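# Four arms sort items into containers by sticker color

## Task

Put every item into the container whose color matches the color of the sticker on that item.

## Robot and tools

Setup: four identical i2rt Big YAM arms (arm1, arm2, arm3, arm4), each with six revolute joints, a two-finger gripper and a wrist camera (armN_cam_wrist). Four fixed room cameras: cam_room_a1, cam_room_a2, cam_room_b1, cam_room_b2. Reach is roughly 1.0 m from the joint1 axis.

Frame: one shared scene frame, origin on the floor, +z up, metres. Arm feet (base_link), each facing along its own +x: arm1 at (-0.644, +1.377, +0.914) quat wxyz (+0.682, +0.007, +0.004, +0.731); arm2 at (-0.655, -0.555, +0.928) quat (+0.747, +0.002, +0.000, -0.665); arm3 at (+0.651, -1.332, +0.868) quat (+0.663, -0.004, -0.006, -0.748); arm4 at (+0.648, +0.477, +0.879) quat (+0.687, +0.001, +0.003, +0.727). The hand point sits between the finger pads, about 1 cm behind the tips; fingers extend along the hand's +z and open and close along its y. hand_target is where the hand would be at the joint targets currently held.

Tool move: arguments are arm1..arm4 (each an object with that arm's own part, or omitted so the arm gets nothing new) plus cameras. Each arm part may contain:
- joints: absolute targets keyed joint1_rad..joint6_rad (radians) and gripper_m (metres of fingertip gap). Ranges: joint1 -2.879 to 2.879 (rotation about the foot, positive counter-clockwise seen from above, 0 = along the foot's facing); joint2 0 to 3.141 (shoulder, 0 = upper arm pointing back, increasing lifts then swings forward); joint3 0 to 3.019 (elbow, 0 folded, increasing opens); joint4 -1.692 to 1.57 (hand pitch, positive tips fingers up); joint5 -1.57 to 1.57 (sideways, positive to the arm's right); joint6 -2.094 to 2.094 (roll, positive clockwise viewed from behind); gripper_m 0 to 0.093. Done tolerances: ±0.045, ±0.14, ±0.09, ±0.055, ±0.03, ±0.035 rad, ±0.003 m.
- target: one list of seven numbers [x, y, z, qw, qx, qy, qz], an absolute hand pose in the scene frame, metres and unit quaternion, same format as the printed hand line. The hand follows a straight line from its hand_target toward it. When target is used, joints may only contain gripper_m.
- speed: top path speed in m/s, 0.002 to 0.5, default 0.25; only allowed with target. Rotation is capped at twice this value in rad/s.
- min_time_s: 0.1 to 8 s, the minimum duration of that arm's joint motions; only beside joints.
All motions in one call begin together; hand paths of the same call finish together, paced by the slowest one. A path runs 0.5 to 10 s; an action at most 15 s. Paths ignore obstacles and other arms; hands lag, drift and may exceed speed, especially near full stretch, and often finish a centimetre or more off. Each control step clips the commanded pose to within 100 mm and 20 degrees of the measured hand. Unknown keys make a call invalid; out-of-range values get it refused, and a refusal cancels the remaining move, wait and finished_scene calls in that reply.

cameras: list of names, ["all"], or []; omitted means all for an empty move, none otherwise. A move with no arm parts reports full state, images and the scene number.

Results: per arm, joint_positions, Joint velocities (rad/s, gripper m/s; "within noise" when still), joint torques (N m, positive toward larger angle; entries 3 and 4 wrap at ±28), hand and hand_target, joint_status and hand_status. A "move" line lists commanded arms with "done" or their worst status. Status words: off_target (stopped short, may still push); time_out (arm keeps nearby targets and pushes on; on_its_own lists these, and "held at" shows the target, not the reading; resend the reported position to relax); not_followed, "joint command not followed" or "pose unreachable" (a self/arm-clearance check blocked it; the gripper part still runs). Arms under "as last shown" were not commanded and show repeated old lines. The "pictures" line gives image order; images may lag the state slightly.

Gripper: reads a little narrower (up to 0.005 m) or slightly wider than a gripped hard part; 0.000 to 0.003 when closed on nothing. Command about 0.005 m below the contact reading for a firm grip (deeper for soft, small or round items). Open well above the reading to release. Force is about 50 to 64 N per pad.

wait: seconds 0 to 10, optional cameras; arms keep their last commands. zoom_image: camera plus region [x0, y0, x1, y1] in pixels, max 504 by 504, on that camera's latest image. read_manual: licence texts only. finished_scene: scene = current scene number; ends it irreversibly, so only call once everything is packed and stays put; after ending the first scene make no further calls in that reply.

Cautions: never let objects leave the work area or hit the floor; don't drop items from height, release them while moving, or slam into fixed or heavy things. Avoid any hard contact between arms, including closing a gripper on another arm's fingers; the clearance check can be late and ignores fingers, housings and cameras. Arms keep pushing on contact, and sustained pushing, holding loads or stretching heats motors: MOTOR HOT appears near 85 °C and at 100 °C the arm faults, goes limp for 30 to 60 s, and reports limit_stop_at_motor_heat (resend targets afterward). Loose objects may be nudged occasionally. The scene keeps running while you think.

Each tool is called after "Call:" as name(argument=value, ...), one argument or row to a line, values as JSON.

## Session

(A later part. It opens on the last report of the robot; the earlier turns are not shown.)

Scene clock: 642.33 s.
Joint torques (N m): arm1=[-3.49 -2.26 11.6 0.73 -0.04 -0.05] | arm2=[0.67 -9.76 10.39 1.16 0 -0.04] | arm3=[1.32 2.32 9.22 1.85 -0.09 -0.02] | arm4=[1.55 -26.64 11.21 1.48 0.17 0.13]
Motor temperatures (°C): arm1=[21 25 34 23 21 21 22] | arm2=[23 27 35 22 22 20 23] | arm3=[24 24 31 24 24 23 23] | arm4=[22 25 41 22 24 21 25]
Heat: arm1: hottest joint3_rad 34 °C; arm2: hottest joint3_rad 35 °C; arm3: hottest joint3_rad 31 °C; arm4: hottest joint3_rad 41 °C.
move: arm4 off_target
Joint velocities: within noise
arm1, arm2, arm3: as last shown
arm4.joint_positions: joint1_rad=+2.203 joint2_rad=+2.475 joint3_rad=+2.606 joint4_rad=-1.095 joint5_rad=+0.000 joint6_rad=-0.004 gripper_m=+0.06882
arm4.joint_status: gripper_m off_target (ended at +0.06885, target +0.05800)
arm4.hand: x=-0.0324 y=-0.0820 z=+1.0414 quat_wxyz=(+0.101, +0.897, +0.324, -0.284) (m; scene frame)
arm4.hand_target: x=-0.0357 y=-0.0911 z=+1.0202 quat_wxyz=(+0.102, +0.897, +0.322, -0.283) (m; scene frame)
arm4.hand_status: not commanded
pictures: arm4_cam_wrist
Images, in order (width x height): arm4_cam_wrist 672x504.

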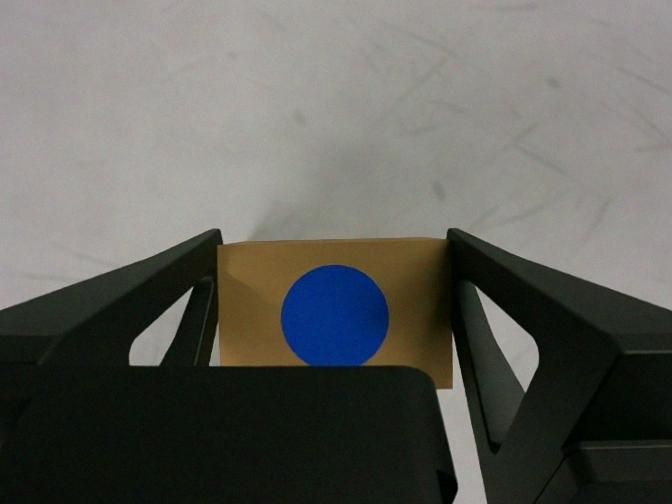

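Call:
move(
  arm4={"target": [0.01, -0.04, 1.10, -0.1016, -0.8976, -0.3223, 0.2830], "speed": 0.12},
)

Call:
move(
  arm4={"target": [0.37, 0.255, 1.17, -0.1016, -0.8976, -0.3223, 0.2830], "speed": 0.25},
  cameras=["arm4_cam_wrist"],
)

Call:
move(
  arm4={"joints": {"joint2_rad": 0.75, "joint3_rad": 0.95, "joint4_rad": -1.1, "joint5_rad": 0, "joint6_rad": 0}, "min_time_s": 1},
)

Call:
move(
  arm4={"joints": {"joint1_rad": -1.65}, "min_time_s": 4},
)

Call:
move(
  arm4={"target": [1.10, 0.40, 1.02, 0.5, 0, 0.866, 0], "speed": 0.25},
  cameras=["arm4_cam_wrist"],
)

Scene clock: 659.30 s.
Joint torques (N m): arm1=[-2.67 -2.73 11.55 0.66 -0.07 -0.09] | arm2=[0.85 -9.64 10.4 1.16 0 -0.04] | arm3=[1.2 2.26 9.24 1.84 -0.09 -0.01] | arm4=[0.5 -27.4 9.14 1.51 -0.05 0.01]
Motor temperatures (°C): arm1=[21 25 34 23 21 21 22] | arm2=[23 27 34 22 22 20 23] | arm3=[24 24 31 24 24 23 23] | arm4=[22 26 41 22 24 21 26]
Heat: arm1: hottest joint3_rad 34 °C; arm2: hottest joint3_rad 34 °C; arm3: hottest joint3_rad 31 °C; arm4: hottest joint3_rad 41 °C.
move: arm4 done
Joint velocities: within noise
arm1, arm2, arm3: as last shown
arm4.joint_positions: joint1_rad=+2.203 joint2_rad=+2.208 joint3_rad=+2.268 joint4_rad=-1.046 joint5_rad=-0.001 joint6_rad=-0.004 gripper_m=+0.06882
arm4.joint_status: not commanded
arm4.hand: x=+0.0156 y=-0.0428 z=+1.0946 quat_wxyz=(+0.098, +0.900, +0.325, -0.274) (m; scene frame)
arm4.hand_target: x=+0.0101 y=-0.0400 z=+1.1000 quat_wxyz=(+0.101, +0.898, +0.322, -0.283) (m; scene frame)
arm4.hand_status: done (0.008 m and 1.1 deg from the pose sent, 0.084 m and 0.2 deg at the start)
pictures: none

Scene clock: 661.77 s.
Joint torques (N m): arm1=[-2.84 -2.61 11.56 0.72 -0.07 -0.11] | arm2=[0.97 -9.82 10.37 1.13 0 -0.05] | arm3=[1.32 2.26 9.25 1.84 -0.08 -0.02] | arm4=[0.44 -3.84 9.17 0.66 -0.05 -0.05]
Motor temperatures (°C): arm1=[21 25 34 23 21 21 22] | arm2=[23 27 34 22 22 20 23] | arm3=[24 24 31 24 24 23 23] | arm4=[22 26 41 22 24 21 26]
Heat: arm1: hottest joint3_rad 34 °C; arm2: hottest joint3_rad 34 °C; arm3: hottest joint3_rad 31 °C; arm4: hottest joint3_rad 41 °C.
move: arm4 done
Joint velocities: within noise
arm1, arm2, arm3: as last shown
arm4.joint_positions: joint1_rad=+2.194 joint2_rad=+0.879 joint3_rad=+0.956 joint4_rad=-1.023 joint5_rad=-0.007 joint6_rad=-0.004 gripper_m=+0.06882
arm4.joint_status: not commanded
arm4.hand: x=+0.3710 y=+0.2524 z=+1.1751 quat_wxyz=(+0.106, +0.895, +0.320, -0.292) (m; scene frame)
arm4.hand_target: x=+0.3700 y=+0.2551 z=+1.1699 quat_wxyz=(+0.102, +0.898, +0.322, -0.283) (m; scene frame)
arm4.hand_status: done (0.006 m and 1.2 deg from the pose sent, 0.469 m and 1.1 deg at the start)
pictures: arm4_cam_wrist
Images, in order (width x height): arm4_cam_wrist 672x504.

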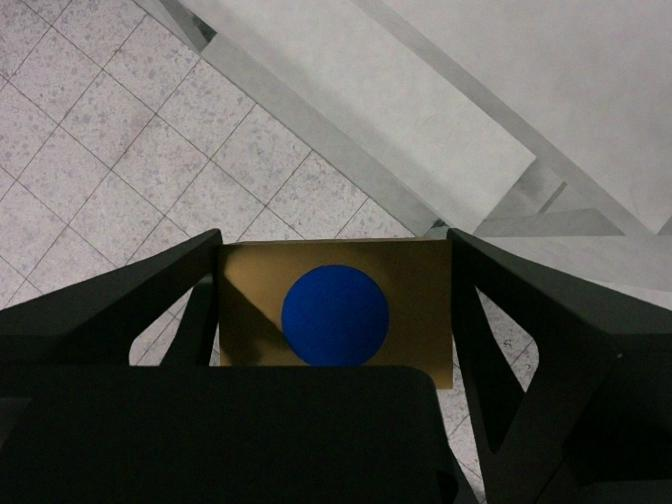

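Scene clock: 663.30 s.
Joint torques (N m): arm1=[-2.84 -3.08 11.54 0.59 -0.03 -0.04] | arm2=[0.79 -9.76 10.37 1.13 -0.01 -0.04] | arm3=[1.32 2.32 9.24 1.84 -0.08 -0.01] | arm4=[0.03 -3.37 9.06 0.58 0.19 0.08]
Motor temperatures (°C): arm1=[21 25 34 23 21 21 22] | arm2=[23 27 34 22 22 20 23] | arm3=[24 24 31 24 24 23 23] | arm4=[22 26 40 22 24 21 26]
Heat: arm1: hottest joint3_rad 34 °C; arm2: hottest joint3_rad 34 °C; arm3: hottest joint3_rad 31 °C; arm4: hottest joint3_rad 40 °C.
move: arm4 done
Joint velocities: within noise
arm1, arm2, arm3: as last shown
arm4.joint_positions: joint1_rad=+2.194 joint2_rad=+0.758 joint3_rad=+0.953 joint4_rad=-1.090 joint5_rad=-0.004 joint6_rad=-0.004 gripper_m=+0.06882
arm4.joint_status: all done
arm4.hand: x=+0.3980 y=+0.2750 z=+1.2017 quat_wxyz=(+0.112, +0.888, +0.317, -0.315) (m; scene frame)
arm4.hand_target: x=+0.3988 y=+0.2802 z=+1.2010 quat_wxyz=(+0.109, +0.891, +0.310, -0.314) (m; scene frame)
arm4.hand_status: not commanded
pictures: none

Scene clock: 667.63 s.
Joint torques (N m): arm1=[-2.2 -2.9 11.33 0.73 -0.05 0] | arm2=[0.73 -9.7 10.39 1.16 -0.01 -0.05] | arm3=[1.38 2.2 9.26 1.85 -0.09 -0.01] | arm4=[0.21 -3.84 9.24 0.79 0.12 0.11]
Motor temperatures (°C): arm1=[21 24 34 23 21 21 22] | arm2=[23 27 34 22 22 20 23] | arm3=[24 24 31 24 24 23 23] | arm4=[22 26 40 22 24 21 26]
Heat: arm1: hottest joint3_rad 34 °C; arm2: hottest joint3_rad 34 °C; arm3: hottest joint3_rad 31 °C; arm4: hottest joint3_rad 40 °C.
move: arm4 done
Joint velocities: within noise
arm1, arm3: as last shown
arm2.joint_positions: joint1_rad=+2.117 joint2_rad=+1.212 joint3_rad=+1.017 joint4_rad=-1.056 joint5_rad=+0.001 joint6_rad=+0.010 gripper_m=+0.09289
arm2.joint_status: not commanded
arm2.hand: x=-0.3359 y=-0.3071 z=+1.1288 quat_wxyz=(-0.151, +0.317, -0.935, -0.053) (m; scene frame)
arm2.hand_target: x=-0.3400 y=-0.3101 z=+1.1201 quat_wxyz=(-0.140, +0.323, -0.935, -0.048) (m; scene frame)
arm2.hand_status: not commanded
arm4.joint_positions: joint1_rad=-1.647 joint2_rad=+0.758 joint3_rad=+0.953 joint4_rad=-1.090 joint5_rad=-0.001 joint6_rad=-0.004 gripper_m=+0.06889
arm4.joint_status: all done
arm4.hand: x=+0.9727 y=+0.4717 z=+1.1983 quat_wxyz=(-0.329, -0.007, -0.944, +0.005) (m; scene frame)
arm4.hand_target: x=+0.9688 y=+0.4708 z=+1.1977 quat_wxyz=(-0.327, -0.010, -0.945, +0.005) (m; scene frame)
arm4.hand_status: not commanded
pictures: none

Scene clock: 669.30 s.
Joint torques (N m): arm1=[-2.9 -2.55 11.41 0.99 -0.02 -0.07] | arm2=[0.79 -9.64 10.4 1.16 -0.01 -0.04] | arm3=[1.2 2.26 9.22 1.84 -0.08 -0.02] | arm4=[0.44 -8.53 7.92 2.04 -0.11 -0.1]
Motor temperatures (°C): arm1=[21 24 34 23 21 21 22] | arm2=[23 27 34 22 22 20 23] | arm3=[24 24 31 24 24 23 23] | arm4=[22 26 40 22 24 21 26]
Heat: arm1: hottest joint3_rad 34 °C; arm2: hottest joint3_rad 34 °C; arm3: hottest joint3_rad 31 °C; arm4: hottest joint3_rad 40 °C.
move: arm4 done
Joint velocities: within noise
arm1, arm2, arm3: as last shown
arm4.joint_positions: joint1_rad=-1.874 joint2_rad=+1.212 joint3_rad=+0.519 joint4_rad=+0.131 joint5_rad=-0.217 joint6_rad=-0.111 gripper_m=+0.06889
arm4.joint_status: not commanded
arm4.hand: x=+1.0966 y=+0.4029 z=+1.0122 quat_wxyz=(-0.488, -0.006, -0.873, -0.006) (m; scene frame)
arm4.hand_target: x=+1.0999 y=+0.4000 z=+1.0201 quat_wxyz=(-0.500, +0.000, -0.866, +0.000) (m; scene frame)
arm4.hand_status: done (0.009 m and 1.9 deg from the pose sent, 0.231 m and 21.5 deg at the start)
pictures: arm4_cam_wrist
Images, in order (width x height): arm4_cam_wrist 672x504.

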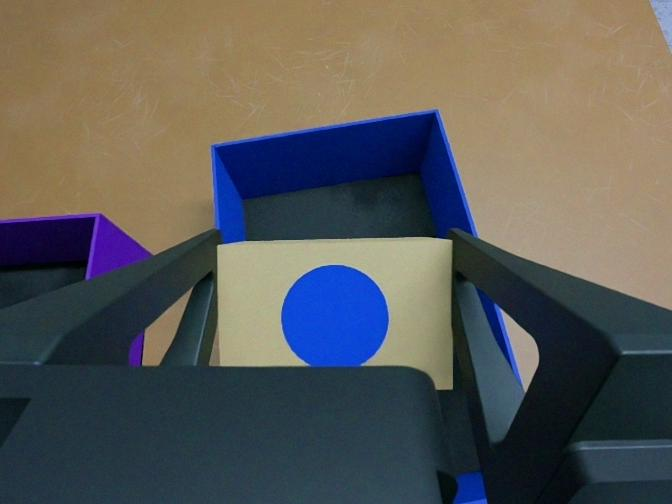

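Call:
move(
  arm4={"target": [1.16, 0.397, 0.93, 0.2836, -0.0501, 0.9575, 0.0149], "speed": 0.2},
  cameras=["arm4_cam_wrist"],
)

Call:
move(
  arm4={"target": [1.165, 0.397, 0.80, 0.2836, -0.0501, 0.9575, 0.0149], "speed": 0.1},
  cameras=["arm4_cam_wrist"],
)

Scene clock: 679.07 s.
Joint torques (N m): arm1=[-3.19 -2.9 11.29 0.87 -0.05 -0.08] | arm2=[0.79 -9.64 10.39 1.11 -0.01 -0.05] | arm3=[1.2 2.37 9.2 1.83 -0.08 0] | arm4=[1.49 -11.81 10.29 0.42 0.08 -0.13]
Motor temperatures (°C): arm1=[21 24 34 23 21 21 22] | arm2=[23 27 34 22 22 20 23] | arm3=[24 24 31 24 24 23 23] | arm4=[22 26 39 22 24 21 26]
Heat: arm1: hottest joint3_rad 34 °C; arm2: hottest joint3_rad 34 °C; arm3: hottest joint3_rad 31 °C; arm4: hottest joint3_rad 39 °C.
move: arm4 off_target
Joint velocities: within noise
arm1, arm2: as last shown
arm3.joint_positions: joint1_rad=+0.075 joint2_rad=+0.603 joint3_rad=+1.391 joint4_rad=-1.324 joint5_rad=-0.185 joint6_rad=-0.597 gripper_m=+0.09396
arm3.joint_status: not commanded
arm3.hand: x=+0.6714 y=-1.5539 z=+1.4174 quat_wxyz=(-0.295, -0.381, -0.775, +0.409) (m; scene frame)
arm3.hand_target: x=+0.6715 y=-1.5515 z=+1.4286 quat_wxyz=(-0.300, -0.376, -0.770, +0.420) (m; scene frame)
arm3.hand_status: not commanded
arm4.joint_positions: joint1_rad=-1.849 joint2_rad=+1.570 joint3_rad=+0.839 joint4_rad=-0.301 joint5_rad=-0.178 joint6_rad=-0.252 gripper_m=+0.06888
arm4.joint_status: not commanded
arm4.hand: x=+1.1421 y=+0.3974 z=+0.9208 quat_wxyz=(-0.275, +0.039, -0.960, -0.020) (m; scene frame)
arm4.hand_target: x=+1.1593 y=+0.3973 z=+0.9303 quat_wxyz=(-0.284, +0.050, -0.957, -0.015) (m; scene frame)
arm4.hand_status: off_target (0.020 m and 1.7 deg from the pose sent, 0.104 m and 26.2 deg at the start)
pictures: arm4_cam_wrist
Images, in order (width x height): arm4_cam_wrist 672x504.

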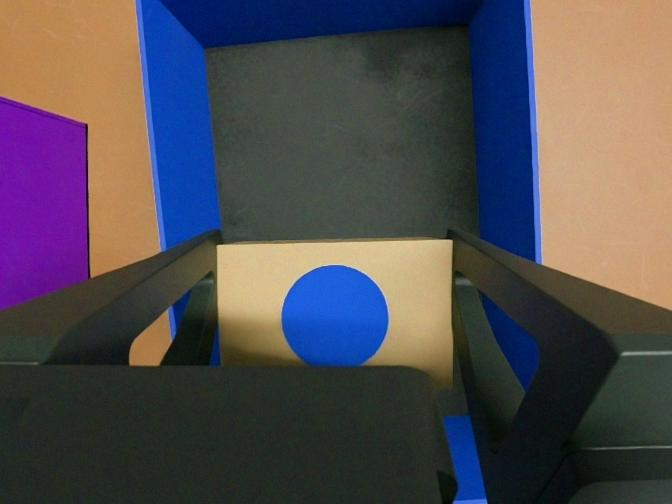

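Scene clock: 681.00 s.
Joint torques (N m): arm1=[-3.02 -2.84 11.49 0.8 -0.07 -0.05] | arm2=[0.73 -9.76 10.36 1.14 -0.01 -0.05] | arm3=[1.32 2.32 9.24 1.87 -0.09 -0.02] | arm4=[1.73 -14.68 4.83 1.52 0.12 -0.07]
Motor temperatures (°C): arm1=[21 24 34 23 21 21 22] | arm2=[23 27 34 22 22 20 23] | arm3=[24 24 31 24 24 23 23] | arm4=[22 26 39 22 24 21 27]
Heat: arm1: hottest joint3_rad 34 °C; arm2: hottest joint3_rad 34 °C; arm3: hottest joint3_rad 31 °C; arm4: hottest joint3_rad 39 °C.
move: arm4 done
Joint velocities: within noise
arm1.joint_positions: joint1_rad=-2.244 joint2_rad=+0.973 joint3_rad=+1.049 joint4_rad=-1.148 joint5_rad=-0.025 joint6_rad=-0.029 gripper_m=+0.07996
arm1.joint_status: not commanded
arm1.hand: x=-0.3371 y=+1.1726 z=+1.2020 quat_wxyz=(-0.231, -0.272, -0.932, +0.066) (m; scene frame)
arm1.hand_target: x=-0.3400 y=+1.1701 z=+1.1999 quat_wxyz=(-0.224, -0.274, -0.933, +0.066) (m; scene frame)
arm1.hand_status: not commanded
arm2, arm3: as last shown
arm4.joint_positions: joint1_rad=-1.847 joint2_rad=+1.886 joint3_rad=+0.833 joint4_rad=+0.038 joint5_rad=-0.176 joint6_rad=-0.252 gripper_m=+0.06888
arm4.joint_status: not commanded
arm4.hand: x=+1.1642 y=+0.3926 z=+0.8063 quat_wxyz=(-0.284, +0.040, -0.958, -0.017) (m; scene frame)
arm4.hand_target: x=+1.1648 y=+0.3970 z=+0.8000 quat_wxyz=(-0.283, +0.050, -0.958, -0.015) (m; scene frame)
arm4.hand_status: done (0.008 m and 1.1 deg from the pose sent, 0.123 m and 1.7 deg at the start)
pictures: arm4_cam_wrist
Images, in order (width x height): arm4_cam_wrist 672x504.

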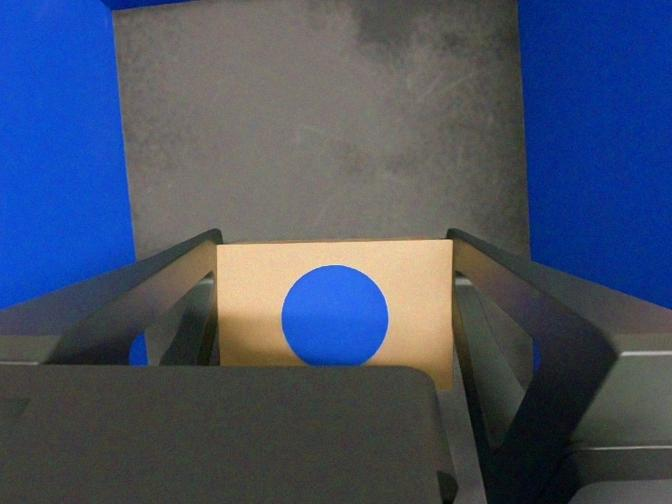

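Call:
move(
  arm4={"target": [1.165, 0.397, 0.765, 0.2836, -0.0501, 0.9575, 0.0149], "speed": 0.06},
  cameras=["arm4_cam_wrist"],
)

Scene clock: 686.47 s.
Joint torques (N m): arm1=[-3.19 -2.67 11.41 0.76 -0.04 -0.11] | arm2=[0.73 -9.76 10.37 1.13 0 -0.05] | arm3=[1.32 2.32 9.22 1.85 -0.07 -0.01] | arm4=[1.73 -14.62 4.46 1.46 0.09 -0.04]
Motor temperatures (°C): arm1=[21 24 34 23 21 21 22] | arm2=[23 27 34 22 22 20 23] | arm3=[24 24 31 24 24 23 23] | arm4=[22 25 38 22 24 21 27]
Heat: arm1: hottest joint3_rad 34 °C; arm2: hottest joint3_rad 34 °C; arm3: hottest joint3_rad 31 °C; arm4: hottest joint3_rad 38 °C.
move: arm4 done
Joint velocities: within noise
arm1, arm2, arm3: as last shown
arm4.joint_positions: joint1_rad=-1.846 joint2_rad=+1.978 joint3_rad=+0.833 joint4_rad=+0.130 joint5_rad=-0.176 joint6_rad=-0.252 gripper_m=+0.06888
arm4.joint_status: not commanded
arm4.hand: x=+1.1631 y=+0.3928 z=+0.7721 quat_wxyz=(-0.283, +0.041, -0.958, -0.017) (m; scene frame)
arm4.hand_target: x=+1.1648 y=+0.3970 z=+0.7652 quat_wxyz=(-0.284, +0.050, -0.958, -0.015) (m; scene frame)
arm4.hand_status: done (0.008 m and 1.1 deg from the pose sent, 0.042 m and 1.1 deg at the start)
pictures: arm4_cam_wrist
Images, in order (width x height): arm4_cam_wrist 672x504.

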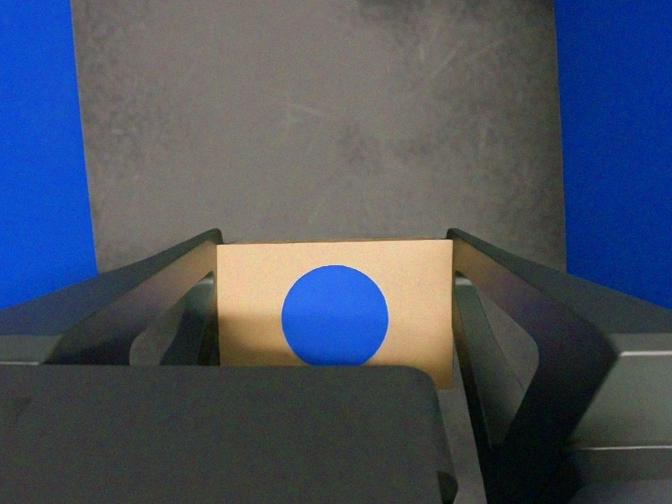

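Call:
move(
  arm4={"target": [1.165, 0.397, 0.743, 0.2836, -0.0501, 0.9575, 0.0149], "speed": 0.05},
)

Scene clock: 689.93 s.
Joint torques (N m): arm1=[-3.25 -3.49 11.49 0.9 -0.04 -0.1] | arm2=[0.79 -9.7 10.36 1.16 0.01 -0.04] | arm3=[1.26 2.32 9.2 1.84 -0.08 -0.02] | arm4=[1.14 -12.63 4.72 1.13 0.1 -0.05]
Motor temperatures (°C): arm1=[21 24 34 23 21 21 22] | arm2=[23 26 34 22 22 20 23] | arm3=[24 24 31 24 24 23 23] | arm4=[22 25 38 22 24 21 27]
Heat: arm1: hottest joint3_rad 34 °C; arm2: hottest joint3_rad 34 °C; arm3: hottest joint3_rad 31 °C; arm4: hottest joint3_rad 38 °C.
move: arm4 off_target
Joint velocities: within noise
arm1, arm2, arm3: as last shown
arm4.joint_positions: joint1_rad=-1.846 joint2_rad=+2.009 joint3_rad=+0.833 joint4_rad=+0.193 joint5_rad=-0.176 joint6_rad=-0.255 gripper_m=+0.06888
arm4.joint_status: not commanded
arm4.hand: x=+1.1685 y=+0.3918 z=+0.7649 quat_wxyz=(-0.298, +0.043, -0.953, -0.012) (m; scene frame)
arm4.hand_target: x=+1.1639 y=+0.3970 z=+0.7438 quat_wxyz=(-0.283, +0.050, -0.958, -0.015) (m; scene frame)
arm4.hand_status: off_target (0.023 m and 1.9 deg from the pose sent, 0.029 m and 1.1 deg at the start)
pictures: none

Call:
move(
  arm4={"target": [1.165, 0.395, 0.762, 0.2836, -0.0501, 0.9575, 0.0149], "speed": 0.06},
)

Call:
move(
  arm4={"joints": {"gripper_m": 0.09}},
)

Call:
move(
  arm4={"target": [1.12, 0.40, 0.95, 0.2836, -0.0501, 0.9575, 0.0149], "speed": 0.15},
  cameras=["arm4_cam_wrist", "cam_room_a2", "cam_room_b1", "cam_room_b2"],
)

Scene clock: 695.70 s.
Joint torques (N m): arm1=[-2.43 -2.96 11.52 0.85 -0.01 -0.05] | arm2=[0.85 -9.7 10.39 1.16 -0.01 -0.04] | arm3=[1.32 2.26 9.17 1.83 -0.06 -0.01] | arm4=[1.08 -16.15 4.49 0.18 -0.03 -0.01]
Motor temperatures (°C): arm1=[21 24 34 23 21 21 22] | arm2=[23 26 34 22 22 20 23] | arm3=[24 24 31 24 24 23 23] | arm4=[22 25 37 22 24 21 27]
Heat: arm1: hottest joint3_rad 34 °C; arm2: hottest joint3_rad 34 °C; arm3: hottest joint3_rad 31 °C; arm4: hottest joint3_rad 37 °C.
move: arm4 done
Joint velocities: within noise
arm1, arm2, arm3: as last shown
arm4.joint_positions: joint1_rad=-1.846 joint2_rad=+2.005 joint3_rad=+0.833 joint4_rad=+0.177 joint5_rad=-0.176 joint6_rad=-0.262 gripper_m=+0.06888
arm4.joint_status: not commanded
arm4.hand: x=+1.1663 y=+0.3923 z=+0.7649 quat_wxyz=(-0.293, +0.046, -0.955, -0.013) (m; scene frame)
arm4.hand_target: x=+1.1650 y=+0.3950 z=+0.7620 quat_wxyz=(-0.284, +0.050, -0.957, -0.015) (m; scene frame)
arm4.hand_status: done (0.004 m and 1.2 deg from the pose sent, 0.006 m and 1.9 deg at the start)
pictures: none

Scene clock: 696.20 s.
Joint torques (N m): arm1=[-3.02 -2.9 11.43 0.75 -0.04 -0.03] | arm2=[0.73 -9.76 10.37 1.14 0 -0.05] | arm3=[1.26 2.37 9.2 1.81 -0.07 -0.02] | arm4=[1.55 -16.03 4.62 0.53 -0.02 0]
Motor temperatures (°C): arm1=[21 24 34 23 21 21 22] | arm2=[23 26 34 22 22 20 23] | arm3=[24 24 31 24 24 23 23] | arm4=[22 25 37 22 24 21 27]
Heat: arm1: hottest joint3_rad 34 °C; arm2: hottest joint3_rad 34 °C; arm3: hottest joint3_rad 31 °C; arm4: hottest joint3_rad 37 °C.
move: arm4 done
Joint velocities: within noise
arm1, arm2, arm3: as last shown
arm4.joint_positions: joint1_rad=-1.846 joint2_rad=+2.005 joint3_rad=+0.833 joint4_rad=+0.166 joint5_rad=-0.176 joint6_rad=-0.262 gripper_m=+0.08992
arm4.joint_status: all done
arm4.hand: x=+1.1641 y=+0.3928 z=+0.7635 quat_wxyz=(-0.288, +0.045, -0.957, -0.014) (m; scene frame)
arm4.hand_target: x=+1.1650 y=+0.3950 z=+0.7620 quat_wxyz=(-0.284, +0.050, -0.957, -0.015) (m; scene frame)
arm4.hand_status: not commanded
pictures: none

Scene clock: 698.10 s.
Joint torques (N m): arm1=[-2.96 -2.67 11.29 0.94 -0.01 -0.05] | arm2=[0.79 -9.7 10.39 1.14 0 -0.04] | arm3=[1.2 2.32 9.24 1.83 -0.09 -0.01] | arm4=[0.32 -11.93 8.46 0.5 -0.14 -0.1]
Motor temperatures (°C): arm1=[21 24 34 23 21 21 22] | arm2=[23 26 34 22 22 20 23] | arm3=[24 24 31 24 24 23 23] | arm4=[22 25 37 22 24 21 27]
Heat: arm1: hottest joint3_rad 34 °C; arm2: hottest joint3_rad 34 °C; arm3: hottest joint3_rad 31 °C; arm4: hottest joint3_rad 37 °C.
move: arm4 done
Joint velocities: within noise
arm1, arm3: as last shown
arm2.joint_positions: joint1_rad=+2.117 joint2_rad=+1.212 joint3_rad=+1.017 joint4_rad=-1.056 joint5_rad=+0.001 joint6_rad=+0.010 gripper_m=+0.09289
arm2.joint_status: not commanded
arm2.hand: x=-0.3359 y=-0.3071 z=+1.1288 quat_wxyz=(-0.151, +0.317, -0.935, -0.053) (m; scene frame)
arm2.hand_target: x=-0.3400 y=-0.3101 z=+1.1201 quat_wxyz=(-0.140, +0.323, -0.935, -0.048) (m; scene frame)
arm2.hand_status: not commanded
arm4.joint_positions: joint1_rad=-1.846 joint2_rad=+1.456 joint3_rad=+0.783 joint4_rad=-0.347 joint5_rad=-0.179 joint6_rad=-0.265 gripper_m=+0.08992
arm4.joint_status: not commanded
arm4.hand: x=+1.1163 y=+0.4048 z=+0.9446 quat_wxyz=(-0.281, +0.047, -0.958, -0.017) (m; scene frame)
arm4.hand_target: x=+1.1199 y=+0.4000 z=+0.9499 quat_wxyz=(-0.284, +0.050, -0.958, -0.015) (m; scene frame)
arm4.hand_status: done (0.008 m and 0.5 deg from the pose sent, 0.192 m and 0.7 deg at the start)
pictures: arm4_cam_wrist, cam_room_a2, cam_room_b1, cam_room_b2
Images, in order (width x height): arm4_cam_wrist 672x504, cam_room_a2 672x504, cam_room_b1 672x504, cam_room_b2 672x504.

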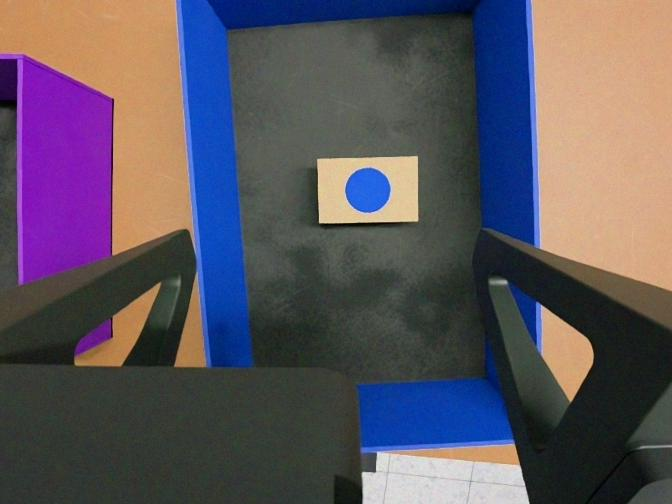

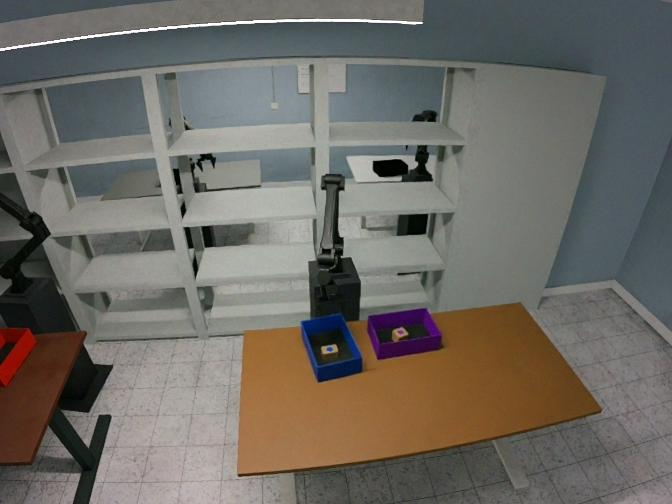

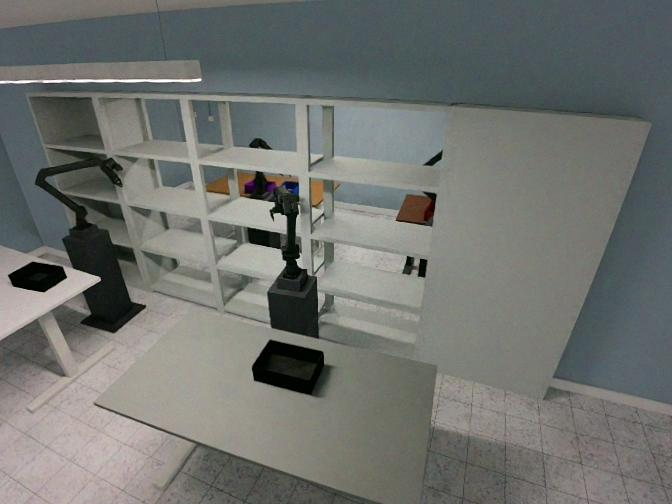

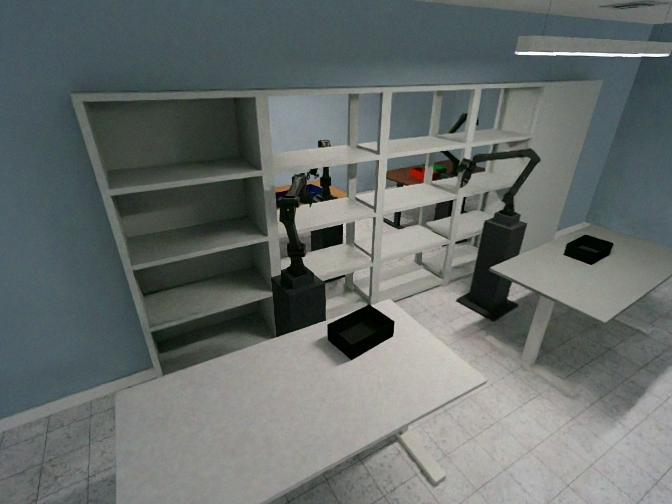

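Call:
finished_scene(
  scene=1,
)

The scene is finished: the task was done.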